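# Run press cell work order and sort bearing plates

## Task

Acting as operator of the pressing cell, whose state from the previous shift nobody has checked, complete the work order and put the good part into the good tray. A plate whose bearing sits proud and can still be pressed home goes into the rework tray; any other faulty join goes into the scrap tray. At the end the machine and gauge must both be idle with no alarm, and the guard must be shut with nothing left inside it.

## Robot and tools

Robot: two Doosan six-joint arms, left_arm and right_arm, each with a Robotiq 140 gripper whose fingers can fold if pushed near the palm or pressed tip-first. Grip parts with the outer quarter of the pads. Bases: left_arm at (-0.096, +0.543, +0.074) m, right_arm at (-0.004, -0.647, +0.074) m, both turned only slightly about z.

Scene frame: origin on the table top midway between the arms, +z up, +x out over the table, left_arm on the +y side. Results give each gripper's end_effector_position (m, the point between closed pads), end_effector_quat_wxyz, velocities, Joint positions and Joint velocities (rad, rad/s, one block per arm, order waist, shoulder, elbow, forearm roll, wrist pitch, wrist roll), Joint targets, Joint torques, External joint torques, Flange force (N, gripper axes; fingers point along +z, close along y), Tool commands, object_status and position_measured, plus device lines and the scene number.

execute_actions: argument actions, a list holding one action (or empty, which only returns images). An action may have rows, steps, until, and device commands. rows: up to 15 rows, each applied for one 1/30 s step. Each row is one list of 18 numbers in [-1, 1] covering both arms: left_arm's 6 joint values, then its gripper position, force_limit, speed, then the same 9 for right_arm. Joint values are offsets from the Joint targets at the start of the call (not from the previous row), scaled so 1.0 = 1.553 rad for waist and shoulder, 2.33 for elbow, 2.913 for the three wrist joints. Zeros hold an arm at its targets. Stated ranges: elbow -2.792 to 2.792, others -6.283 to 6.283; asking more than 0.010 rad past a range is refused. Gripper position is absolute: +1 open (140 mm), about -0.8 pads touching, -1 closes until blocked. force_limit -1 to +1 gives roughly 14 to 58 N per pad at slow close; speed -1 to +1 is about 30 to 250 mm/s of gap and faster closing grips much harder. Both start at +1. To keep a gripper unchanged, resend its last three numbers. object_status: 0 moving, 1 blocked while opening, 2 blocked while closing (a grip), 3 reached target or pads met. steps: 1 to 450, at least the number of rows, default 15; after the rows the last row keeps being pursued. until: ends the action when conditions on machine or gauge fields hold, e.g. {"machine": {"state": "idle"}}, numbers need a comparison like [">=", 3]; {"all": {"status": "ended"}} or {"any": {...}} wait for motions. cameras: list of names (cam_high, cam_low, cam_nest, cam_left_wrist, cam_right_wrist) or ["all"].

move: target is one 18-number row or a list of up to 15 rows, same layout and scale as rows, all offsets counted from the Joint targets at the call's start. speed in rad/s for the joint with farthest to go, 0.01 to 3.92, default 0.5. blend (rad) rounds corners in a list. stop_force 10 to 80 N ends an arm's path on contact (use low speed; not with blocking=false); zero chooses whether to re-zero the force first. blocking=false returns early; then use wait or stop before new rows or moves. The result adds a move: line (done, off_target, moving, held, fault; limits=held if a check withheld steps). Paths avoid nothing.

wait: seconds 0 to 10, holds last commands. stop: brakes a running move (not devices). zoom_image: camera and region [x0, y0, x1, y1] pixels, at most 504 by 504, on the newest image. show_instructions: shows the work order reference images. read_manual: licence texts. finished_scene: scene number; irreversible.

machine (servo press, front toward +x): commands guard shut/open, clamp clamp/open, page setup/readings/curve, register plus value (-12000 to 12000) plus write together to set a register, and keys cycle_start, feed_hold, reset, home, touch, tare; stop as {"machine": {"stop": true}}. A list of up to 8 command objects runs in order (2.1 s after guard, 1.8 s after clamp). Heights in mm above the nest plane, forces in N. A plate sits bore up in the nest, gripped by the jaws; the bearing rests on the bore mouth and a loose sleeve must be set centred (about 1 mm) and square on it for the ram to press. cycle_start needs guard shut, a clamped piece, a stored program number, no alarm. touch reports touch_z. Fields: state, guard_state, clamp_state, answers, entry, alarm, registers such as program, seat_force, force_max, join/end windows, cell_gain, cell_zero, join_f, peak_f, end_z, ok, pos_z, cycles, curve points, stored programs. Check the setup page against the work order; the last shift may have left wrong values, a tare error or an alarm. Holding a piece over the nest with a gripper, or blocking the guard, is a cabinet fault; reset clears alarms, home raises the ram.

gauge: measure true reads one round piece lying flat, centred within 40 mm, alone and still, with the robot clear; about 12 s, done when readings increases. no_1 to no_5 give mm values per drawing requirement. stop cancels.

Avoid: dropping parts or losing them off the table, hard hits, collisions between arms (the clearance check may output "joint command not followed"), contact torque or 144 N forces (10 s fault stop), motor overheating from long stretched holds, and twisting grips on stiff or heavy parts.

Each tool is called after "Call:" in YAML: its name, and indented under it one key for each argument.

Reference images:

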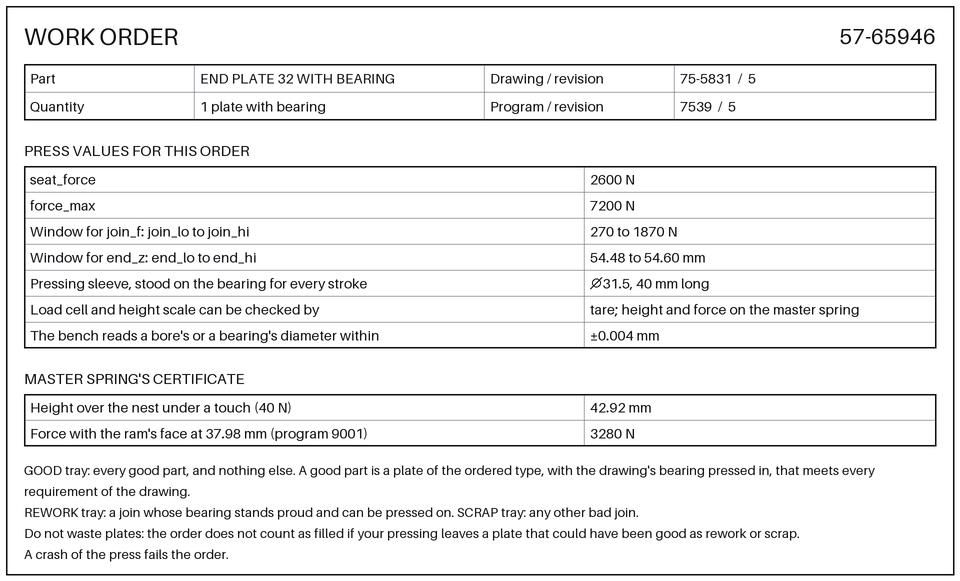

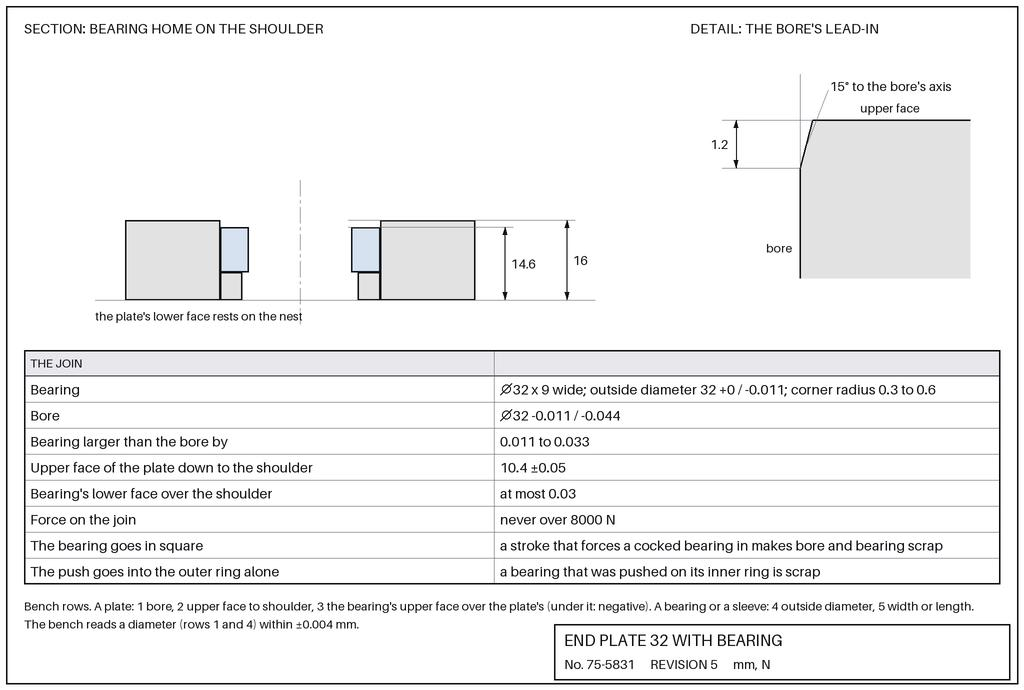

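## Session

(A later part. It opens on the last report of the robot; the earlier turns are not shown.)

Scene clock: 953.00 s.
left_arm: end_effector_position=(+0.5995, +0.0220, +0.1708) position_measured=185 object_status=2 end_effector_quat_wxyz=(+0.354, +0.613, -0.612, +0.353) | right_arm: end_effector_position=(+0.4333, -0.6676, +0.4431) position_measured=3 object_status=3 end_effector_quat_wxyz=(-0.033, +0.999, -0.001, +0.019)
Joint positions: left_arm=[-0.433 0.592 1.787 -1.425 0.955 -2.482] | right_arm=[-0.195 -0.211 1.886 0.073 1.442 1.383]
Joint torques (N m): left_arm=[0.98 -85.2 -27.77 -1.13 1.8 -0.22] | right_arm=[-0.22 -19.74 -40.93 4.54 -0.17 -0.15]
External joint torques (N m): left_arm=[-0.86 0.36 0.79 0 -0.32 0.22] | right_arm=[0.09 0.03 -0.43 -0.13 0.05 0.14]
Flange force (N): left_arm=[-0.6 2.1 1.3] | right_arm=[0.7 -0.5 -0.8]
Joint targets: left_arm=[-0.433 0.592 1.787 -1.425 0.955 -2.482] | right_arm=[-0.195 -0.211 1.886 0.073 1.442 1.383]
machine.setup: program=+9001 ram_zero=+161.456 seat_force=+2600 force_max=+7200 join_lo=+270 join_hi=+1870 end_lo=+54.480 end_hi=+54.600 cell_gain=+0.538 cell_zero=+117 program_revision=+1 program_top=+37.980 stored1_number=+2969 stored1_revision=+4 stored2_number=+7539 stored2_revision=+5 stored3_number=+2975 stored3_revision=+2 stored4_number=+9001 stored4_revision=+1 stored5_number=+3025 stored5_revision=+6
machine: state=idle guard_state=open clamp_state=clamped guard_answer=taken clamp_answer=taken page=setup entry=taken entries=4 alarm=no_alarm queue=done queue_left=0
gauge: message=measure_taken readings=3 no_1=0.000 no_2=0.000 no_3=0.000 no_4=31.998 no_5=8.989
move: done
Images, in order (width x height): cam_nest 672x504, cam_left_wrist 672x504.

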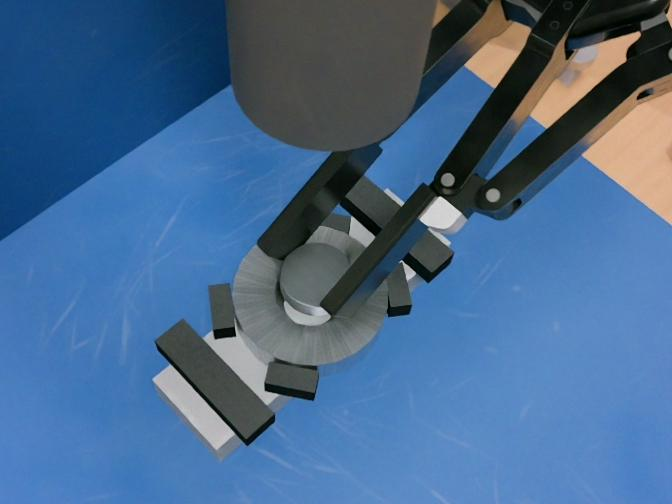

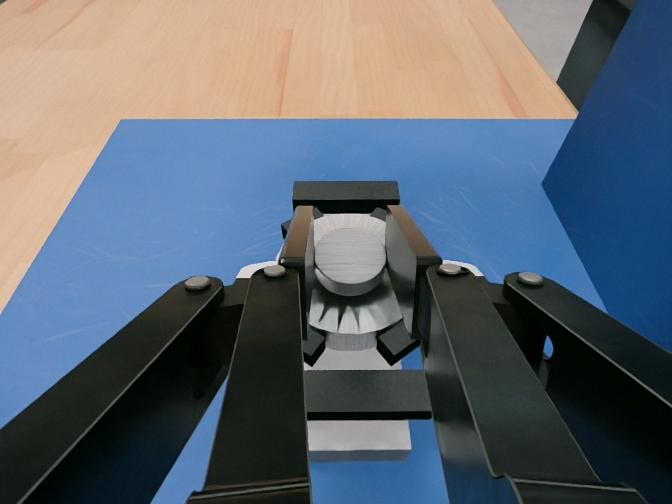

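Call:
move:
  target: [-0.00335,0.00084,-0.00107,-0.0009,-0.0011,-0.0005,-1,0,-1,0,0,0,0,0,0,1,1,1]
  speed: 0.03
  cameras: ["cam_left_wrist","cam_nest"]

Call:
zoom_image:
  camera: "cam_nest"
  region: [220, 200, 420, 350]

Call:
zoom_image:
  camera: "cam_left_wrist"
  region: [250, 180, 450, 330]

Scene clock: 972.83 s.
left_arm: end_effector_position=(+0.5993, +0.0180, +0.1708) position_measured=185 object_status=2 end_effector_quat_wxyz=(+0.354, +0.613, -0.612, +0.354) | right_arm: end_effector_position=(+0.4333, -0.6676, +0.4431) position_measured=3 object_status=3 end_effector_quat_wxyz=(-0.033, +0.999, -0.001, +0.019)
Joint positions: left_arm=[-0.438 0.593 1.784 -1.428 0.951 -2.483] | right_arm=[-0.195 -0.211 1.886 0.073 1.442 1.383]
Joint torques (N m): left_arm=[0.41 -85.22 -27.79 -1.14 1.8 -0.14] | right_arm=[0 -19.99 -40.96 4.57 -0.21 -0.21]
External joint torques (N m): left_arm=[-0.28 0.37 0.84 0.01 -0.32 0.14] | right_arm=[0.01 -0.18 -0.49 -0.15 0.09 0.2]
Flange force (N): left_arm=[-0.9 1.8 0.6] | right_arm=[0.4 -0.5 -1.0]
Joint targets: left_arm=[-0.438 0.593 1.784 -1.428 0.951 -2.483] | right_arm=[-0.195 -0.211 1.886 0.073 1.442 1.383]
machine.setup: program=+9001 ram_zero=+161.456 seat_force=+2600 force_max=+7200 join_lo=+270 join_hi=+1870 end_lo=+54.480 end_hi=+54.600 cell_gain=+0.538 cell_zero=+117 program_revision=+1 program_top=+37.980 stored1_number=+2969 stored1_revision=+4 stored2_number=+7539 stored2_revision=+5 stored3_number=+2975 stored3_revision=+2 stored4_number=+9001 stored4_revision=+1 stored5_number=+3025 stored5_revision=+6
machine: state=idle guard_state=open clamp_state=clamped guard_answer=taken clamp_answer=taken page=setup entry=taken entries=4 alarm=no_alarm queue=done queue_left=0
gauge: message=measure_taken readings=3 no_1=0.000 no_2=0.000 no_3=0.000 no_4=31.998 no_5=8.989
move: done
Images, in order (width x height): cam_nest 672x504, cam_left_wrist 672x504.

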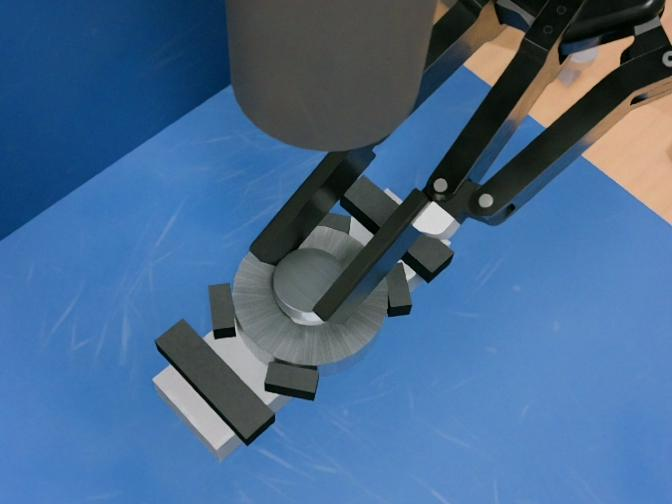

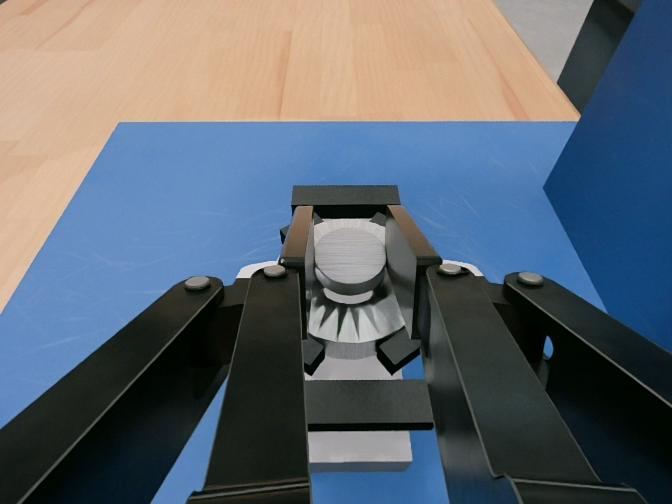

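Scaled by 2.520 from the camera's 672x504 image, which has a finer 960x720 frame.

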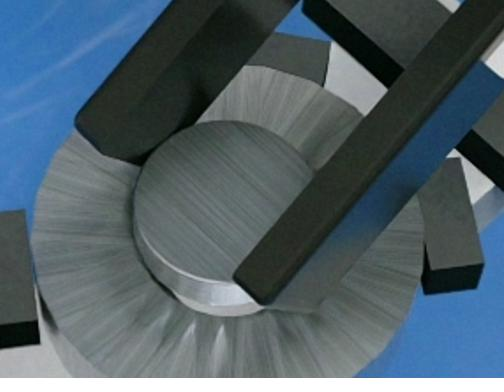

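Scaled by 2.520 from the camera's 672x504 image, which has a finer 960x720 frame.

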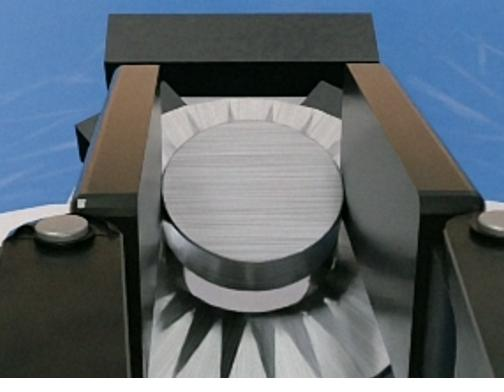

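Call:
move:
  target: [0.00074,0.00174,0,-0.00058,0.00007,0.00137,-1,0,-1,0,0,0,0,0,0,1,1,1]
  speed: 0.02
  stop_force: 10
  cameras: ["cam_left_wrist","cam_nest"]

Call:
zoom_image:
  camera: "cam_nest"
  region: [240, 220, 380, 325]

Call:
zoom_image:
  camera: "cam_left_wrist"
  region: [280, 200, 420, 325]

Scene clock: 993.30 s.
left_arm: end_effector_position=(+0.6000, +0.0186, +0.1689) position_measured=185 object_status=2 end_effector_quat_wxyz=(+0.354, +0.613, -0.612, +0.354) | right_arm: end_effector_position=(+0.4333, -0.6676, +0.4431) position_measured=3 object_status=3 end_effector_quat_wxyz=(-0.033, +0.999, -0.001, +0.019)
Joint positions: left_arm=[-0.437 0.596 1.784 -1.429 0.952 -2.479] | right_arm=[-0.195 -0.211 1.886 0.073 1.442 1.383]
Joint torques (N m): left_arm=[0.66 -85.31 -27.53 -1.07 1.71 -0.11] | right_arm=[0.22 -19.9 -40.97 4.52 -0.24 -0.16]
External joint torques (N m): left_arm=[-0.72 0.62 0.96 -0.07 -0.22 0.11] | right_arm=[-0.09 -0.22 -0.41 -0.1 0.13 0.16]
Flange force (N): left_arm=[-0.9 2.0 1.2] | right_arm=[0.2 -0.2 -1.0]
Joint targets: left_arm=[-0.437 0.596 1.784 -1.429 0.952 -2.479] | right_arm=[-0.195 -0.211 1.886 0.073 1.442 1.383]
machine.setup: program=+9001 ram_zero=+161.456 seat_force=+2600 force_max=+7200 join_lo=+270 join_hi=+1870 end_lo=+54.480 end_hi=+54.600 cell_gain=+0.538 cell_zero=+117 program_revision=+1 program_top=+37.980 stored1_number=+2969 stored1_revision=+4 stored2_number=+7539 stored2_revision=+5 stored3_number=+2975 stored3_revision=+2 stored4_number=+9001 stored4_revision=+1 stored5_number=+3025 stored5_revision=+6
machine: state=idle guard_state=open clamp_state=clamped guard_answer=taken clamp_answer=taken page=setup entry=taken entries=4 alarm=no_alarm queue=done queue_left=0
gauge: message=measure_taken readings=3 no_1=0.000 no_2=0.000 no_3=0.000 no_4=31.998 no_5=8.989
move: done
Images, in order (width x height): cam_nest 672x504, cam_left_wrist 672x504.

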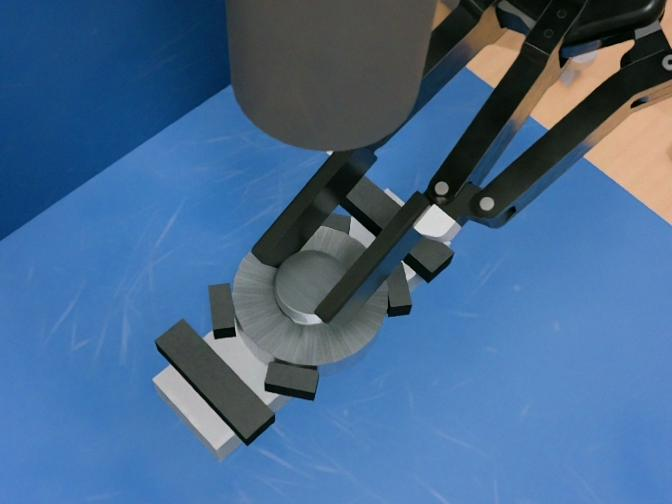

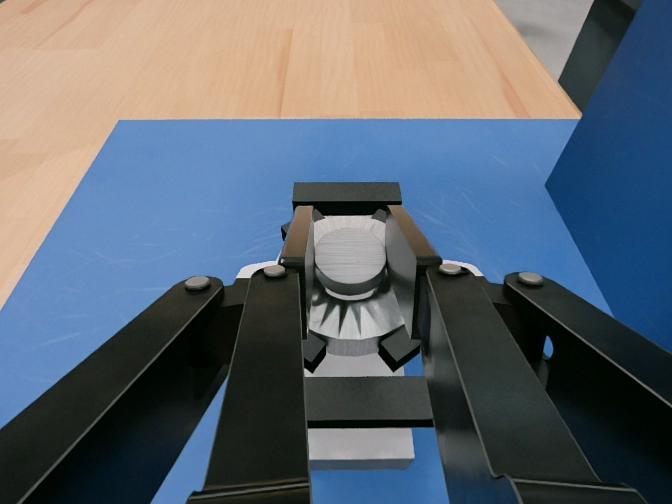

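Scaled by 3.600 from the camera's 672x504 image, which has a finer 960x720 frame.

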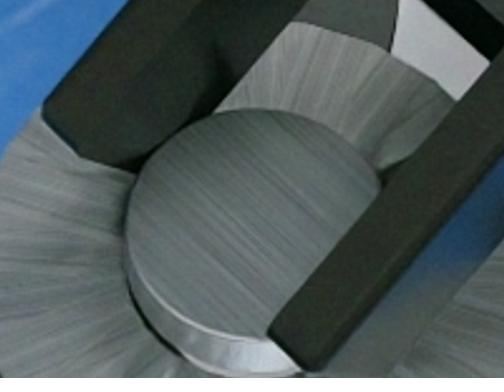

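Scaled by 3.600 from the camera's 672x504 image, which has a finer 960x720 frame.

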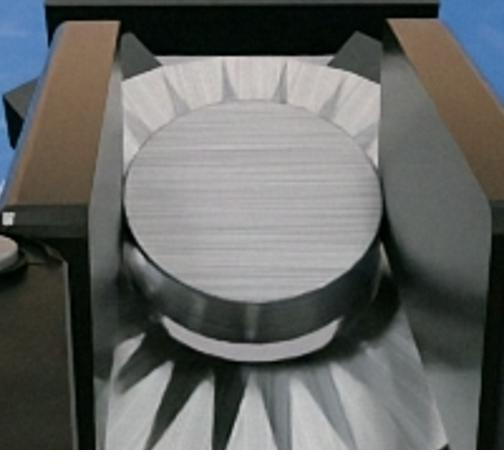

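Call:
move:
  target: [0.0003,0.0030,0.00065,-0.0014,-0.0002,0.0025,-1,0,-1,0,0,0,0,0,0,1,1,1]
  speed: 0.01
  stop_force: 10
  cameras: ["cam_left_wrist","cam_nest"]

Call:
zoom_image:
  camera: "cam_nest"
  region: [240, 220, 380, 325]

Call:
zoom_image:
  camera: "cam_left_wrist"
  region: [280, 200, 420, 325]

Scene clock: 1006.50 s.
left_arm: end_effector_position=(+0.6000, +0.0190, +0.1654) position_measured=185 object_status=2 end_effector_quat_wxyz=(+0.354, +0.613, -0.612, +0.354) | right_arm: end_effector_position=(+0.4333, -0.6676, +0.4431) position_measured=3 object_status=3 end_effector_quat_wxyz=(-0.033, +0.999, -0.001, +0.019)
Joint positions: left_arm=[-0.437 0.6 1.785 -1.433 0.951 -2.473] | right_arm=[-0.195 -0.211 1.886 0.073 1.442 1.383]
Joint torques (N m): left_arm=[-0.41 -79.45 -29 -1.63 -1.07 -0.17] | right_arm=[0.41 -19.64 -40.92 4.5 -0.28 -0.16]
External joint torques (N m): left_arm=[0.56 -5.95 2.4 0.49 2.57 0.16] | right_arm=[-0.28 -0.73 -0.49 -0.07 0.17 0.16]
Flange force (N): left_arm=[2.7 9.5 -9.7] | right_arm=[-0.7 0.1 -1.3]
Joint targets: left_arm=[-0.437 0.600 1.785 -1.433 0.951 -2.473] | right_arm=[-0.195 -0.211 1.886 0.073 1.442 1.383]
machine.setup: program=+9001 ram_zero=+161.456 seat_force=+2600 force_max=+7200 join_lo=+270 join_hi=+1870 end_lo=+54.480 end_hi=+54.600 cell_gain=+0.538 cell_zero=+117 program_revision=+1 program_top=+37.980 stored1_number=+2969 stored1_revision=+4 stored2_number=+7539 stored2_revision=+5 stored3_number=+2975 stored3_revision=+2 stored4_number=+9001 stored4_revision=+1 stored5_number=+3025 stored5_revision=+6
machine: state=idle guard_state=open clamp_state=clamped guard_answer=taken clamp_answer=taken page=setup entry=taken entries=4 alarm=no_alarm queue=done queue_left=0
gauge: message=measure_taken readings=3 no_1=0.000 no_2=0.000 no_3=0.000 no_4=31.998 no_5=8.989
move: contact (left_arm)
Images, in order (width x height): cam_nest 672x504, cam_left_wrist 672x504.

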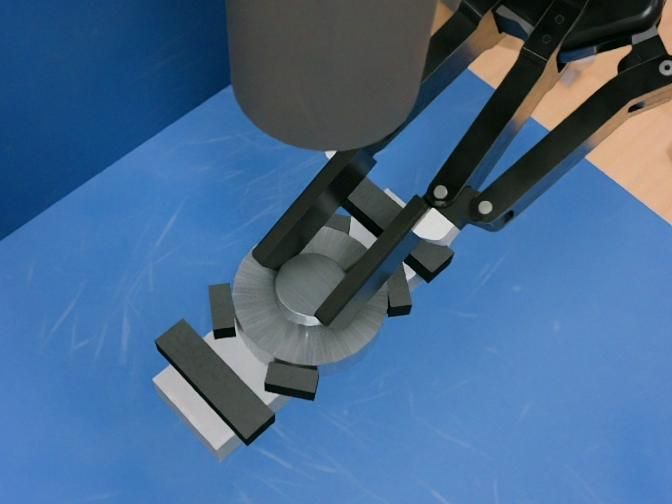

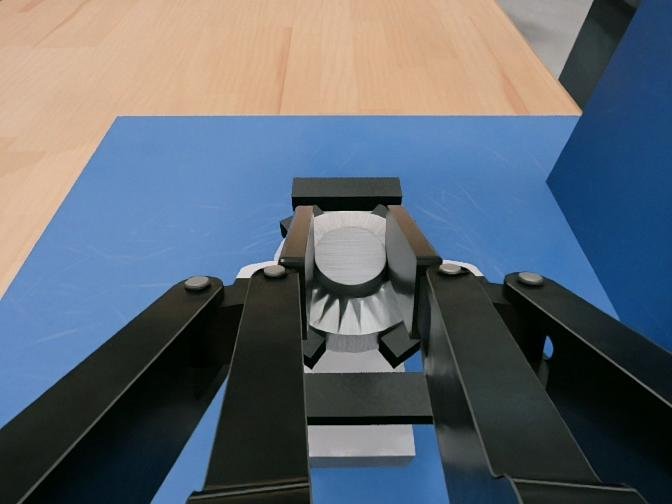

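Scaled by 3.600 from the camera's 672x504 image, which has a finer 960x720 frame.

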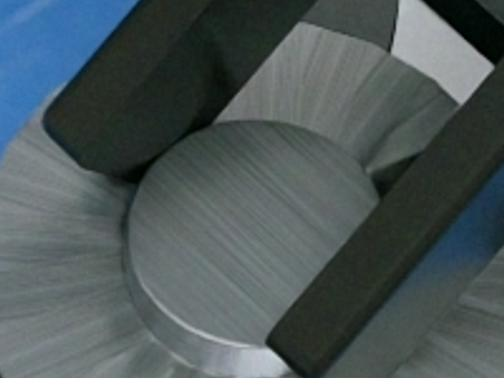

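Scaled by 3.600 from the camera's 672x504 image, which has a finer 960x720 frame.

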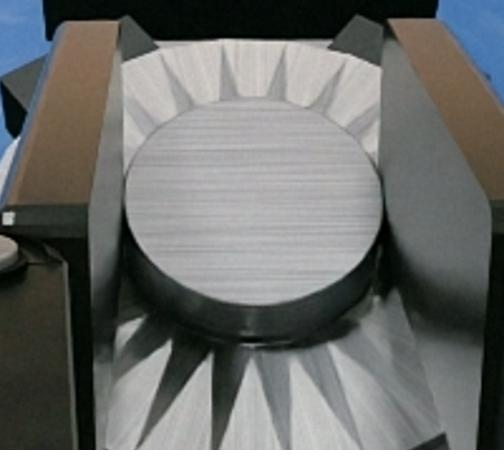

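Call:
move:
  target:
    - [0,0,0,0,0,0,-0.15,0,-1,0,0,0,0,0,0,1,1,1]
    - [0,-0.0082,-0.0014,0.0037,0.0008,-0.0066,-0.15,0,-1,0,0,0,0,0,0,1,1,1]
  speed: 0.05
  cameras: ["cam_left_wrist","cam_nest"]

Call:
zoom_image:
  camera: "cam_nest"
  region: [240, 220, 380, 325]

Call:
zoom_image:
  camera: "cam_left_wrist"
  region: [280, 200, 420, 325]

Scene clock: 1013.43 s.
left_arm: end_effector_position=(+0.6000, +0.0189, +0.1761) position_measured=148 object_status=3 end_effector_quat_wxyz=(+0.354, +0.613, -0.612, +0.354) | right_arm: end_effector_position=(+0.4333, -0.6676, +0.4431) position_measured=3 object_status=3 end_effector_quat_wxyz=(-0.033, +0.999, -0.001, +0.019)
Joint positions: left_arm=[-0.437 0.587 1.782 -1.422 0.953 -2.492] | right_arm=[-0.195 -0.211 1.886 0.073 1.442 1.383]
Joint torques (N m): left_arm=[0.7 -84.34 -27.83 -1.02 1.66 -0.16] | right_arm=[-0.17 -19.95 -41.01 4.5 -0.21 -0.18]
External joint torques (N m): left_arm=[-0.44 -0.43 0.53 -0.1 -0.2 0.16] | right_arm=[0.11 0.15 -0.22 -0.09 0.1 0.18]
Flange force (N): left_arm=[0.0 2.1 0.2] | right_arm=[0.6 -0.6 -0.5]
Joint targets: left_arm=[-0.437 0.587 1.782 -1.422 0.953 -2.492] | right_arm=[-0.195 -0.211 1.886 0.073 1.442 1.383]
machine.setup: program=+9001 ram_zero=+161.456 seat_force=+2600 force_max=+7200 join_lo=+270 join_hi=+1870 end_lo=+54.480 end_hi=+54.600 cell_gain=+0.538 cell_zero=+117 program_revision=+1 program_top=+37.980 stored1_number=+2969 stored1_revision=+4 stored2_number=+7539 stored2_revision=+5 stored3_number=+2975 stored3_revision=+2 stored4_number=+9001 stored4_revision=+1 stored5_number=+3025 stored5_revision=+6
machine: state=idle guard_state=open clamp_state=clamped guard_answer=taken clamp_answer=taken page=setup entry=taken entries=4 alarm=no_alarm queue=done queue_left=0
gauge: message=measure_taken readings=3 no_1=0.000 no_2=0.000 no_3=0.000 no_4=31.998 no_5=8.989
move: done
Images, in order (width x height): cam_nest 672x504, cam_left_wrist 672x504.

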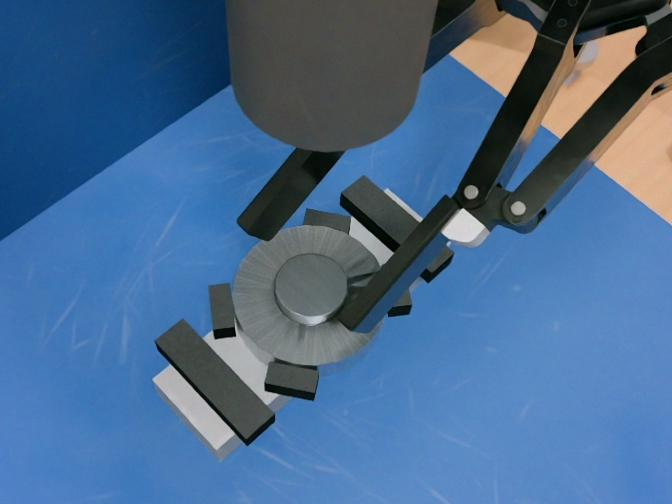

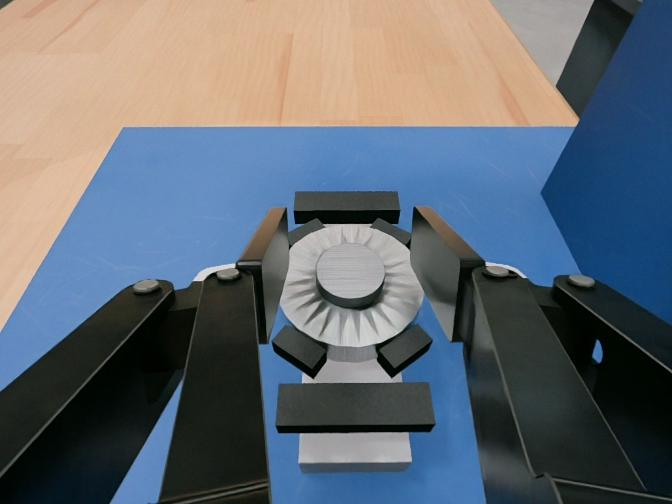

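Scaled by 3.600 from the camera's 672x504 image, which has a finer 960x720 frame.

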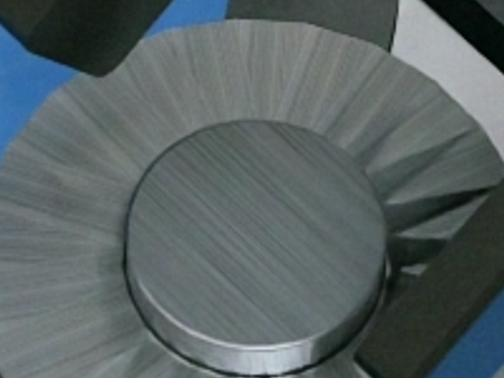

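Scaled by 3.600 from the camera's 672x504 image, which has a finer 960x720 frame.

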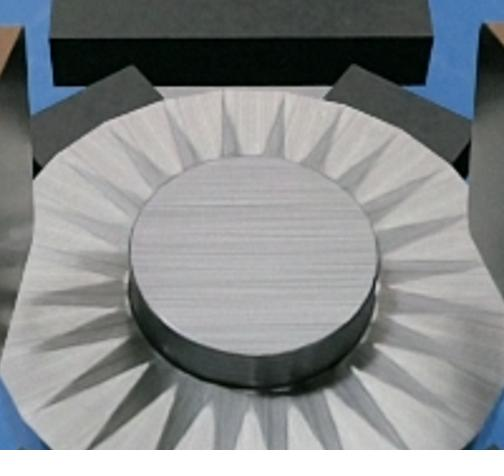

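Call:
move:
  target:
    - [0,-0.0108,-0.0019,0.0051,0.0011,-0.0089,-0.15,0,-1,0,0,0,0,0,0,1,1,1]
    - [0.0348,-0.0077,0.0109,0.0093,0.0119,0.0077,-0.15,0,-1,0,0,0,0,0,0,1,1,1]
    - [0.2327,-0.0724,0.0182,0.0859,0.0924,0.0014,-0.15,0,-1,0,0,0,0,0,0,1,1,1]
    - [0.1590,-0.0522,0.0843,-0.5903,-0.1933,0.3162,-0.15,0,-1,0,0,0,0,0,0,1,1,1]
  speed: [0.1,0.2,0.3,0.7]
  blend: [0.01,0.02,0.04,0]
  cameras: ["cam_left_wrist","cam_nest","cam_high"]

Call:
zoom_image:
  camera: "cam_nest"
  region: [220, 210, 410, 352]

Scene clock: 1037.37 s.
left_arm: end_effector_position=(+0.8311, +0.4595, +0.1597) position_measured=148 object_status=3 end_effector_quat_wxyz=(+0.032, +0.864, -0.055, +0.499) | right_arm: end_effector_position=(+0.4333, -0.6676, +0.4431) position_measured=3 object_status=3 end_effector_quat_wxyz=(-0.033, +0.999, -0.001, +0.019)
Joint positions: left_arm=[-0.19 0.506 1.979 -3.142 0.39 -1.571] | right_arm=[-0.195 -0.211 1.886 0.073 1.442 1.383]
Joint torques (N m): left_arm=[0.52 -77.89 -28.79 -2.46 2.7 -0.17] | right_arm=[-0.18 -19.66 -40.95 4.55 -0.22 -0.2]
External joint torques (N m): left_arm=[-0.23 -0.33 0.86 -0.17 -0.29 0.17] | right_arm=[0.12 -0.33 -0.43 -0.13 0.11 0.19]
Flange force (N): left_arm=[-0.3 1.5 -1.9] | right_arm=[0.1 -0.8 -0.9]
Joint targets: left_arm=[-0.190 0.506 1.979 -3.142 0.390 -1.571] | right_arm=[-0.195 -0.211 1.886 0.073 1.442 1.383]
machine.setup: program=+9001 ram_zero=+161.456 seat_force=+2600 force_max=+7200 join_lo=+270 join_hi=+1870 end_lo=+54.480 end_hi=+54.600 cell_gain=+0.538 cell_zero=+117 program_revision=+1 program_top=+37.980 stored1_number=+2969 stored1_revision=+4 stored2_number=+7539 stored2_revision=+5 stored3_number=+2975 stored3_revision=+2 stored4_number=+9001 stored4_revision=+1 stored5_number=+3025 stored5_revision=+6
machine: state=idle guard_state=open clamp_state=clamped guard_answer=taken clamp_answer=taken page=setup entry=taken entries=4 alarm=no_alarm queue=done queue_left=0
gauge: message=measure_taken readings=3 no_1=0.000 no_2=0.000 no_3=0.000 no_4=31.998 no_5=8.989
move: done
Images, in order (width x height): cam_high 672x504, cam_nest 672x504, cam_left_wrist 672x504.

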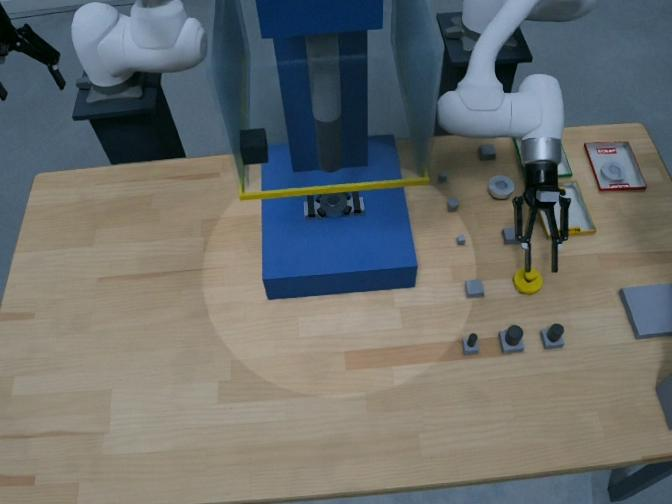

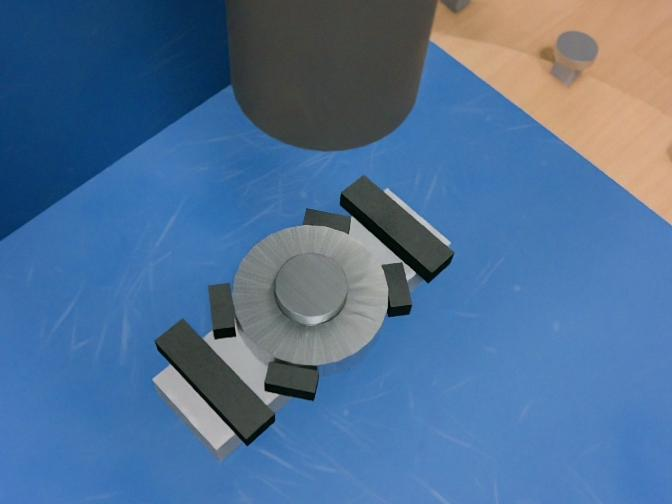

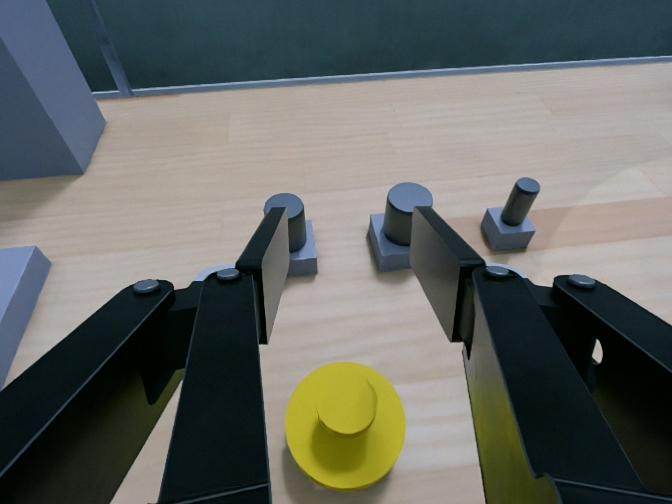

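Scaled by 2.653 from the camera's 672x504 image, which has a finer 960x720 frame.

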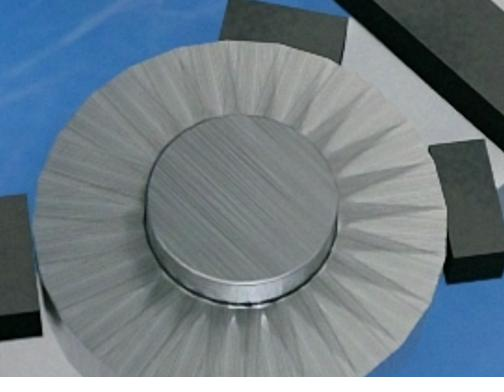

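Call:
move:
  target: [0.0284,0.0916,-0.0433,0,0.0144,0,-0.05,0,-1,0,0,0,0,0,0,1,1,1]
  speed: 0.25
  cameras: ["cam_left_wrist"]

Call:
zoom_image:
  camera: "cam_left_wrist"
  region: [250, 150, 450, 300]

Scene clock: 1056.50 s.
left_arm: end_effector_position=(+0.8890, +0.4958, +0.0980) position_measured=135 object_status=3 end_effector_quat_wxyz=(+0.021, +0.865, -0.036, +0.500) | right_arm: end_effector_position=(+0.4333, -0.6676, +0.4431) position_measured=3 object_status=3 end_effector_quat_wxyz=(-0.033, +0.999, -0.001, +0.019)
Joint positions: left_arm=[-0.146 0.649 1.878 -3.142 0.432 -1.571] | right_arm=[-0.195 -0.211 1.886 0.073 1.442 1.383]
Joint torques (N m): left_arm=[0.83 -89.03 -27.65 -2.33 2.74 -0.15] | right_arm=[0.07 -19.96 -40.84 4.52 -0.27 -0.21]
External joint torques (N m): left_arm=[-0.96 -0.03 0.97 -0.15 -0.33 0.15] | right_arm=[-0.04 0.23 -0.42 -0.11 0.16 0.21]
Flange force (N): left_arm=[-0.5 2.2 -1.7] | right_arm=[1.0 -0.3 -0.9]
Joint targets: left_arm=[-0.146 0.649 1.878 -3.142 0.432 -1.571] | right_arm=[-0.195 -0.211 1.886 0.073 1.442 1.383]
machine.setup: program=+9001 ram_zero=+161.456 seat_force=+2600 force_max=+7200 join_lo=+270 join_hi=+1870 end_lo=+54.480 end_hi=+54.600 cell_gain=+0.538 cell_zero=+117 program_revision=+1 program_top=+37.980 stored1_number=+2969 stored1_revision=+4 stored2_number=+7539 stored2_revision=+5 stored3_number=+2975 stored3_revision=+2 stored4_number=+9001 stored4_revision=+1 stored5_number=+3025 stored5_revision=+6
machine: state=idle guard_state=open clamp_state=clamped guard_answer=taken clamp_answer=taken page=setup entry=taken entries=4 alarm=no_alarm queue=done queue_left=0
gauge: message=measure_taken readings=3 no_1=0.000 no_2=0.000 no_3=0.000 no_4=31.998 no_5=8.989
move: done
Images, in order (width x height): cam_left_wrist 672x504.

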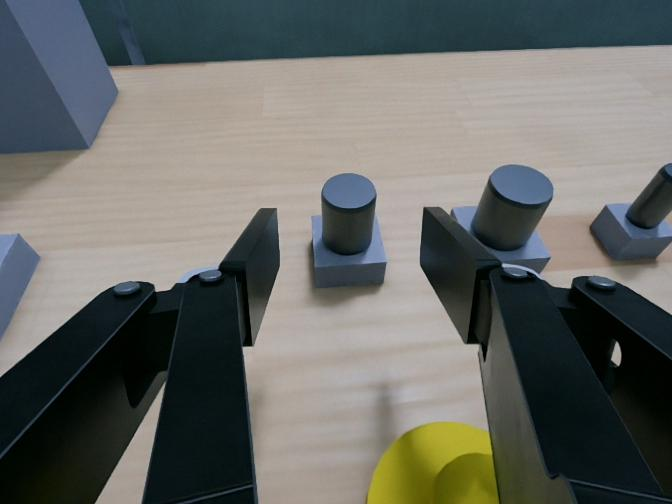

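Scaled by 2.520 from the camera's 672x504 image, which has a finer 960x720 frame.

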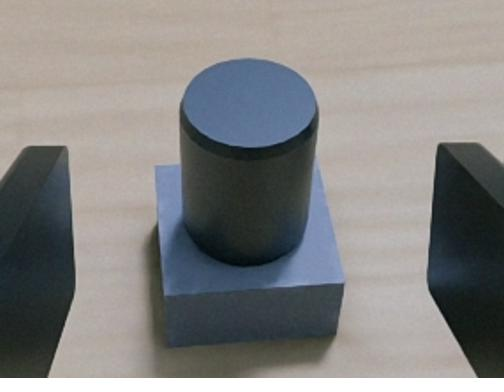

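Call:
move:
  target:
    - [-0.001,0.0717,-0.0539,0,-0.0049,0,-0.05,0,-1,0,0,0,0,0,0,1,1,1]
    - [-0.001,0.0717,-0.0539,0,-0.0049,0,-1,0,-1,0,0,0,0,0,0,1,1,1]
  speed: [0.12,0.1]
  cameras: ["cam_left_wrist"]

Call:
zoom_image:
  camera: "cam_left_wrist"
  region: [250, 150, 450, 300]

Scene clock: 1067.83 s.
left_arm: end_effector_position=(+0.9477, +0.4893, +0.0579) position_measured=185 object_status=0 end_effector_quat_wxyz=(+0.021, +0.865, -0.036, +0.500) | right_arm: end_effector_position=(+0.4333, -0.6676, +0.4431) position_measured=3 object_status=3 end_effector_quat_wxyz=(-0.033, +0.999, -0.001, +0.019)
Joint positions: left_arm=[-0.147 0.76 1.752 -3.142 0.418 -1.571] | right_arm=[-0.195 -0.211 1.886 0.073 1.442 1.383]
Joint torques (N m): left_arm=[0.49 -93.51 -26.76 -2.28 1.71 -0.19] | right_arm=[0.21 -19.8 -40.94 4.49 -0.24 -0.18]
External joint torques (N m): left_arm=[-0.51 -4.57 -0.09 -0.23 0.69 0.19] | right_arm=[-0.16 -0.31 -0.48 -0.06 0.13 0.17]
Flange force (N): left_arm=[1.9 1.9 -7.0] | right_arm=[0.1 -0.1 -1.1]
Joint targets: left_arm=[-0.147 0.760 1.752 -3.142 0.418 -1.571] | right_arm=[-0.195 -0.211 1.886 0.073 1.442 1.383]
machine.setup: program=+9001 ram_zero=+161.456 seat_force=+2600 force_max=+7200 join_lo=+270 join_hi=+1870 end_lo=+54.480 end_hi=+54.600 cell_gain=+0.538 cell_zero=+117 program_revision=+1 program_top=+37.980 stored1_number=+2969 stored1_revision=+4 stored2_number=+7539 stored2_revision=+5 stored3_number=+2975 stored3_revision=+2 stored4_number=+9001 stored4_revision=+1 stored5_number=+3025 stored5_revision=+6
machine: state=idle guard_state=open clamp_state=clamped guard_answer=taken clamp_answer=taken page=setup entry=taken entries=4 alarm=no_alarm queue=done queue_left=0
gauge: message=measure_taken readings=3 no_1=0.000 no_2=0.000 no_3=0.000 no_4=31.998 no_5=8.989
move: done
Images, in order (width x height): cam_left_wrist 672x504.

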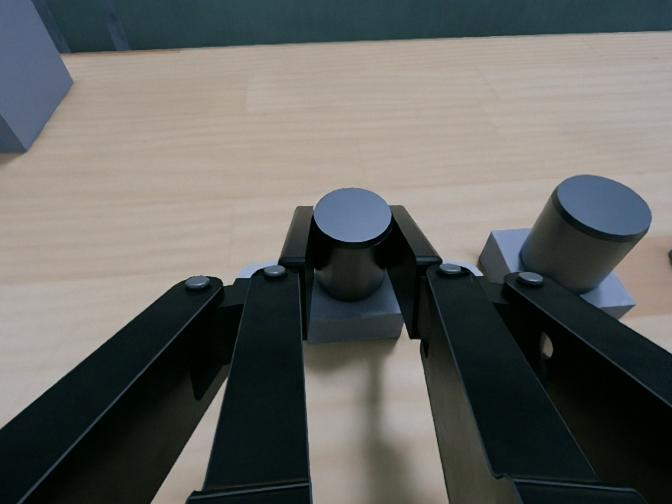

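Scaled by 2.520 from the camera's 672x504 image, which has a finer 960x720 frame.

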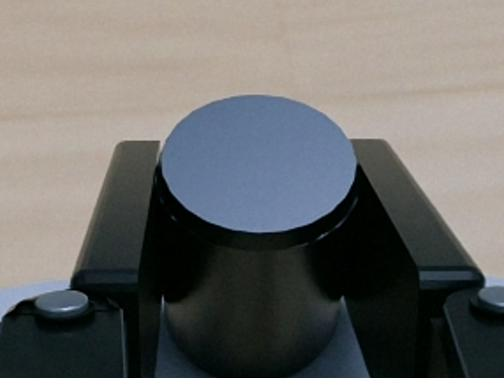

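Call:
move:
  target:
    - [0,-0.0172,0,0,-0.0092,0,-1,0,-1,0,0,0,0,0,0,1,1,1]
    - [0,-0.1635,0.0974,0,-0.0096,0,-1,0,-1,0,0,0,0,0,0,1,1,1]
    - [0.0460,-0.1838,0.0311,0.6764,0.2761,-0.3148,-1,0,-1,0,0,0,0,0,0,1,1,1]
    - [-0.1519,-0.1382,0.0203,0.6089,0.1974,-0.3243,-1,0,-1,0,0,0,0,0,0,1,1,1]
    - [-0.1868,-0.1301,0.0099,0.5993,0.1855,-0.3313,-1,0,-1,0,0,0,0,0,0,1,1,1]
  speed: [0.1,0.3,0.6,0.25,0.1]
  blend: [0.01,0.05,0.05,0.02,0]
  cameras: ["cam_left_wrist","cam_nest"]

Call:
zoom_image:
  camera: "cam_nest"
  region: [220, 190, 420, 340]

Scene clock: 1092.13 s.
left_arm: end_effector_position=(+0.5989, +0.0191, +0.2002) position_measured=185 object_status=2 end_effector_quat_wxyz=(+0.353, +0.613, -0.612, +0.354) | right_arm: end_effector_position=(+0.4333, -0.6676, +0.4431) position_measured=3 object_status=3 end_effector_quat_wxyz=(-0.033, +0.999, -0.001, +0.019)
Joint positions: left_arm=[-0.437 0.558 1.775 -1.396 0.958 -2.536] | right_arm=[-0.195 -0.211 1.886 0.073 1.442 1.383]
Joint torques (N m): left_arm=[1.04 -85.59 -30.42 -1.51 2 -0.1] | right_arm=[0.15 -19.78 -40.96 4.54 -0.19 -0.19]
External joint torques (N m): left_arm=[-1.08 2.59 2 0.41 -0.63 0.09] | right_arm=[-0.06 -0.45 -0.49 -0.11 0.08 0.19]
Flange force (N): left_arm=[-2.6 1.7 2.9] | right_arm=[-0.1 -0.4 -1.1]
Joint targets: left_arm=[-0.438 0.558 1.775 -1.396 0.958 -2.536] | right_arm=[-0.195 -0.211 1.886 0.073 1.442 1.383]
machine.setup: program=+9001 ram_zero=+161.456 seat_force=+2600 force_max=+7200 join_lo=+270 join_hi=+1870 end_lo=+54.480 end_hi=+54.600 cell_gain=+0.538 cell_zero=+117 program_revision=+1 program_top=+37.980 stored1_number=+2969 stored1_revision=+4 stored2_number=+7539 stored2_revision=+5 stored3_number=+2975 stored3_revision=+2 stored4_number=+9001 stored4_revision=+1 stored5_number=+3025 stored5_revision=+6
machine: state=idle guard_state=open clamp_state=clamped guard_answer=taken clamp_answer=taken page=setup entry=taken entries=4 alarm=no_alarm queue=done queue_left=0
gauge: message=measure_taken readings=3 no_1=0.000 no_2=0.000 no_3=0.000 no_4=31.998 no_5=8.989
move: done
Images, in order (width x height): cam_nest 672x504, cam_left_wrist 672x504.

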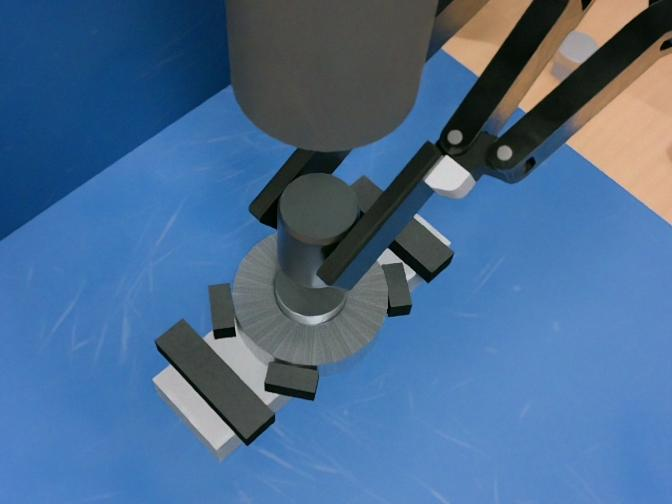

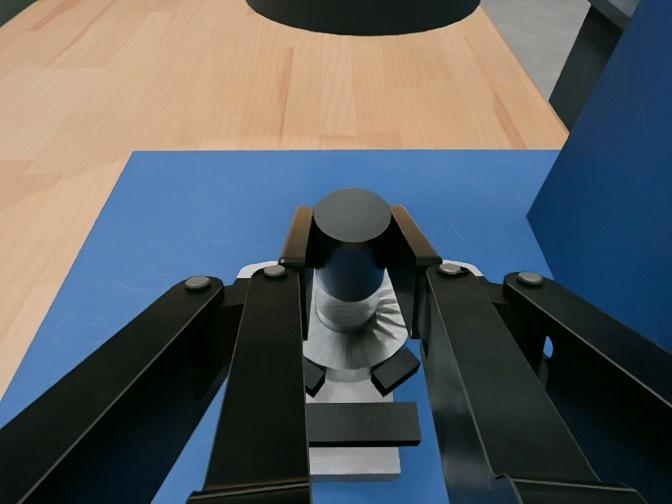

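Scaled by 2.520 from the camera's 672x504 image, which has a finer 960x720 frame.

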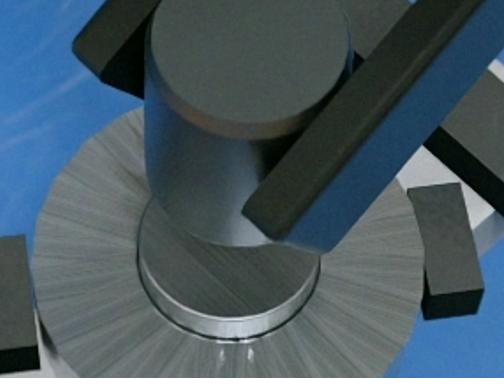

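Call:
move:
  target: [0.0002,0.0135,0.0018,-0.0062,-0.0013,0.0107,-1,0,-1,0,0,0,0,0,0,1,1,1]
  speed: 0.03
  stop_force: 10
  cameras: ["cam_left_wrist","cam_nest"]

Call:
zoom_image:
  camera: "cam_nest"
  region: [240, 220, 380, 325]

Call:
zoom_image:
  camera: "cam_left_wrist"
  region: [250, 180, 450, 380]

Scene clock: 1102.17 s.
left_arm: end_effector_position=(+0.6000, +0.0188, +0.1834) position_measured=185 object_status=2 end_effector_quat_wxyz=(+0.353, +0.612, -0.612, +0.354) | right_arm: end_effector_position=(+0.4333, -0.6676, +0.4431) position_measured=3 object_status=3 end_effector_quat_wxyz=(-0.033, +0.999, -0.001, +0.019)
Joint positions: left_arm=[-0.437 0.579 1.779 -1.414 0.955 -2.505] | right_arm=[-0.195 -0.211 1.886 0.073 1.442 1.383]
Joint torques (N m): left_arm=[0.73 -86.53 -29.77 -1.52 2.14 -0.2] | right_arm=[-0.02 -19.91 -41.09 4.5 -0.28 -0.19]
External joint torques (N m): left_arm=[-0.81 2.77 2.34 0.4 -0.71 0.2] | right_arm=[0.04 -0.41 -0.5 -0.06 0.16 0.19]
Flange force (N): left_arm=[-3.3 2.3 2.7] | right_arm=[0.0 -0.6 -1.2]
Joint targets: left_arm=[-0.437 0.579 1.779 -1.414 0.955 -2.505] | right_arm=[-0.195 -0.211 1.886 0.073 1.442 1.383]
machine.setup: program=+9001 ram_zero=+161.456 seat_force=+2600 force_max=+7200 join_lo=+270 join_hi=+1870 end_lo=+54.480 end_hi=+54.600 cell_gain=+0.538 cell_zero=+117 program_revision=+1 program_top=+37.980 stored1_number=+2969 stored1_revision=+4 stored2_number=+7539 stored2_revision=+5 stored3_number=+2975 stored3_revision=+2 stored4_number=+9001 stored4_revision=+1 stored5_number=+3025 stored5_revision=+6
machine: state=idle guard_state=open clamp_state=clamped guard_answer=taken clamp_answer=taken page=setup entry=taken entries=4 alarm=no_alarm queue=done queue_left=0
gauge: message=measure_taken readings=3 no_1=0.000 no_2=0.000 no_3=0.000 no_4=31.998 no_5=8.989
move: done
Images, in order (width x height): cam_nest 672x504, cam_left_wrist 672x504.

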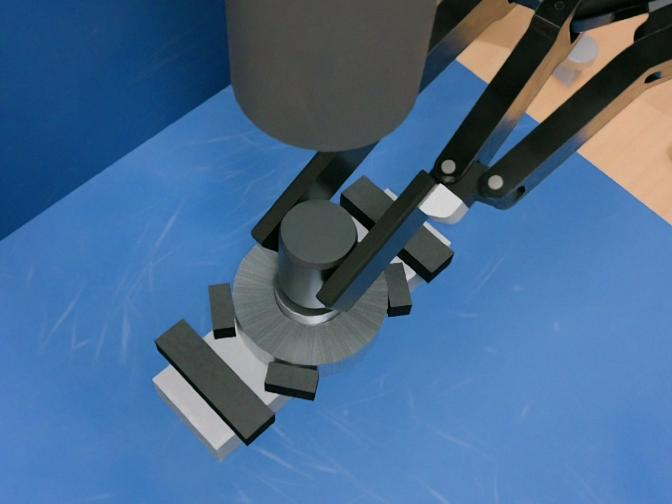

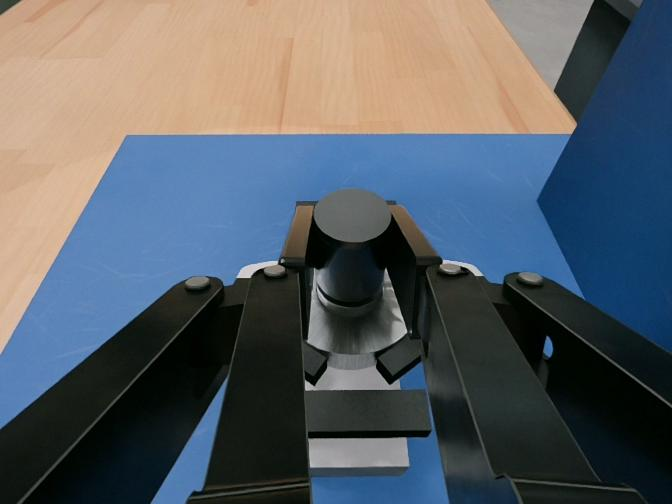

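Scaled by 3.600 from the camera's 672x504 image, which has a finer 960x720 frame.

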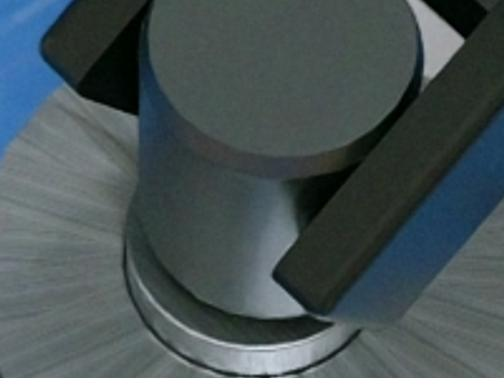

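Scaled by 2.520 from the camera's 672x504 image, which has a finer 960x720 frame.

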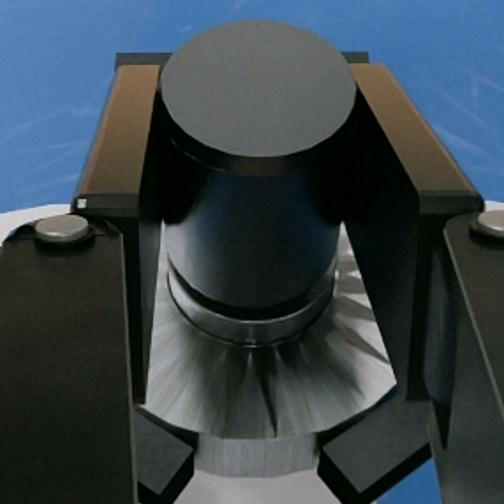

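Call:
zoom_image:
  camera: "cam_left_wrist"
  region: [306, 260, 396, 327]

Call:
zoom_image:
  camera: "cam_nest"
  region: [265, 255, 355, 330]

Scaled by 5.600 from the camera's 672x504 image, which has a finer 960x720 frame.

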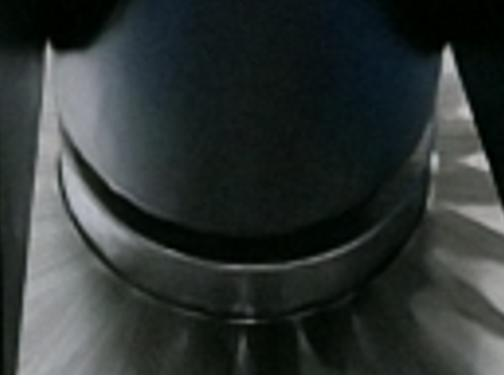

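Scaled by 5.600 from the camera's 672x504 image, which has a finer 960x720 frame.

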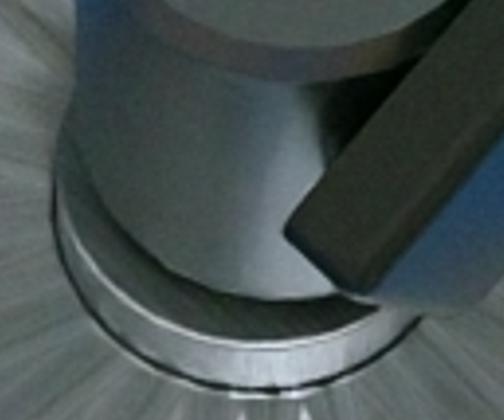

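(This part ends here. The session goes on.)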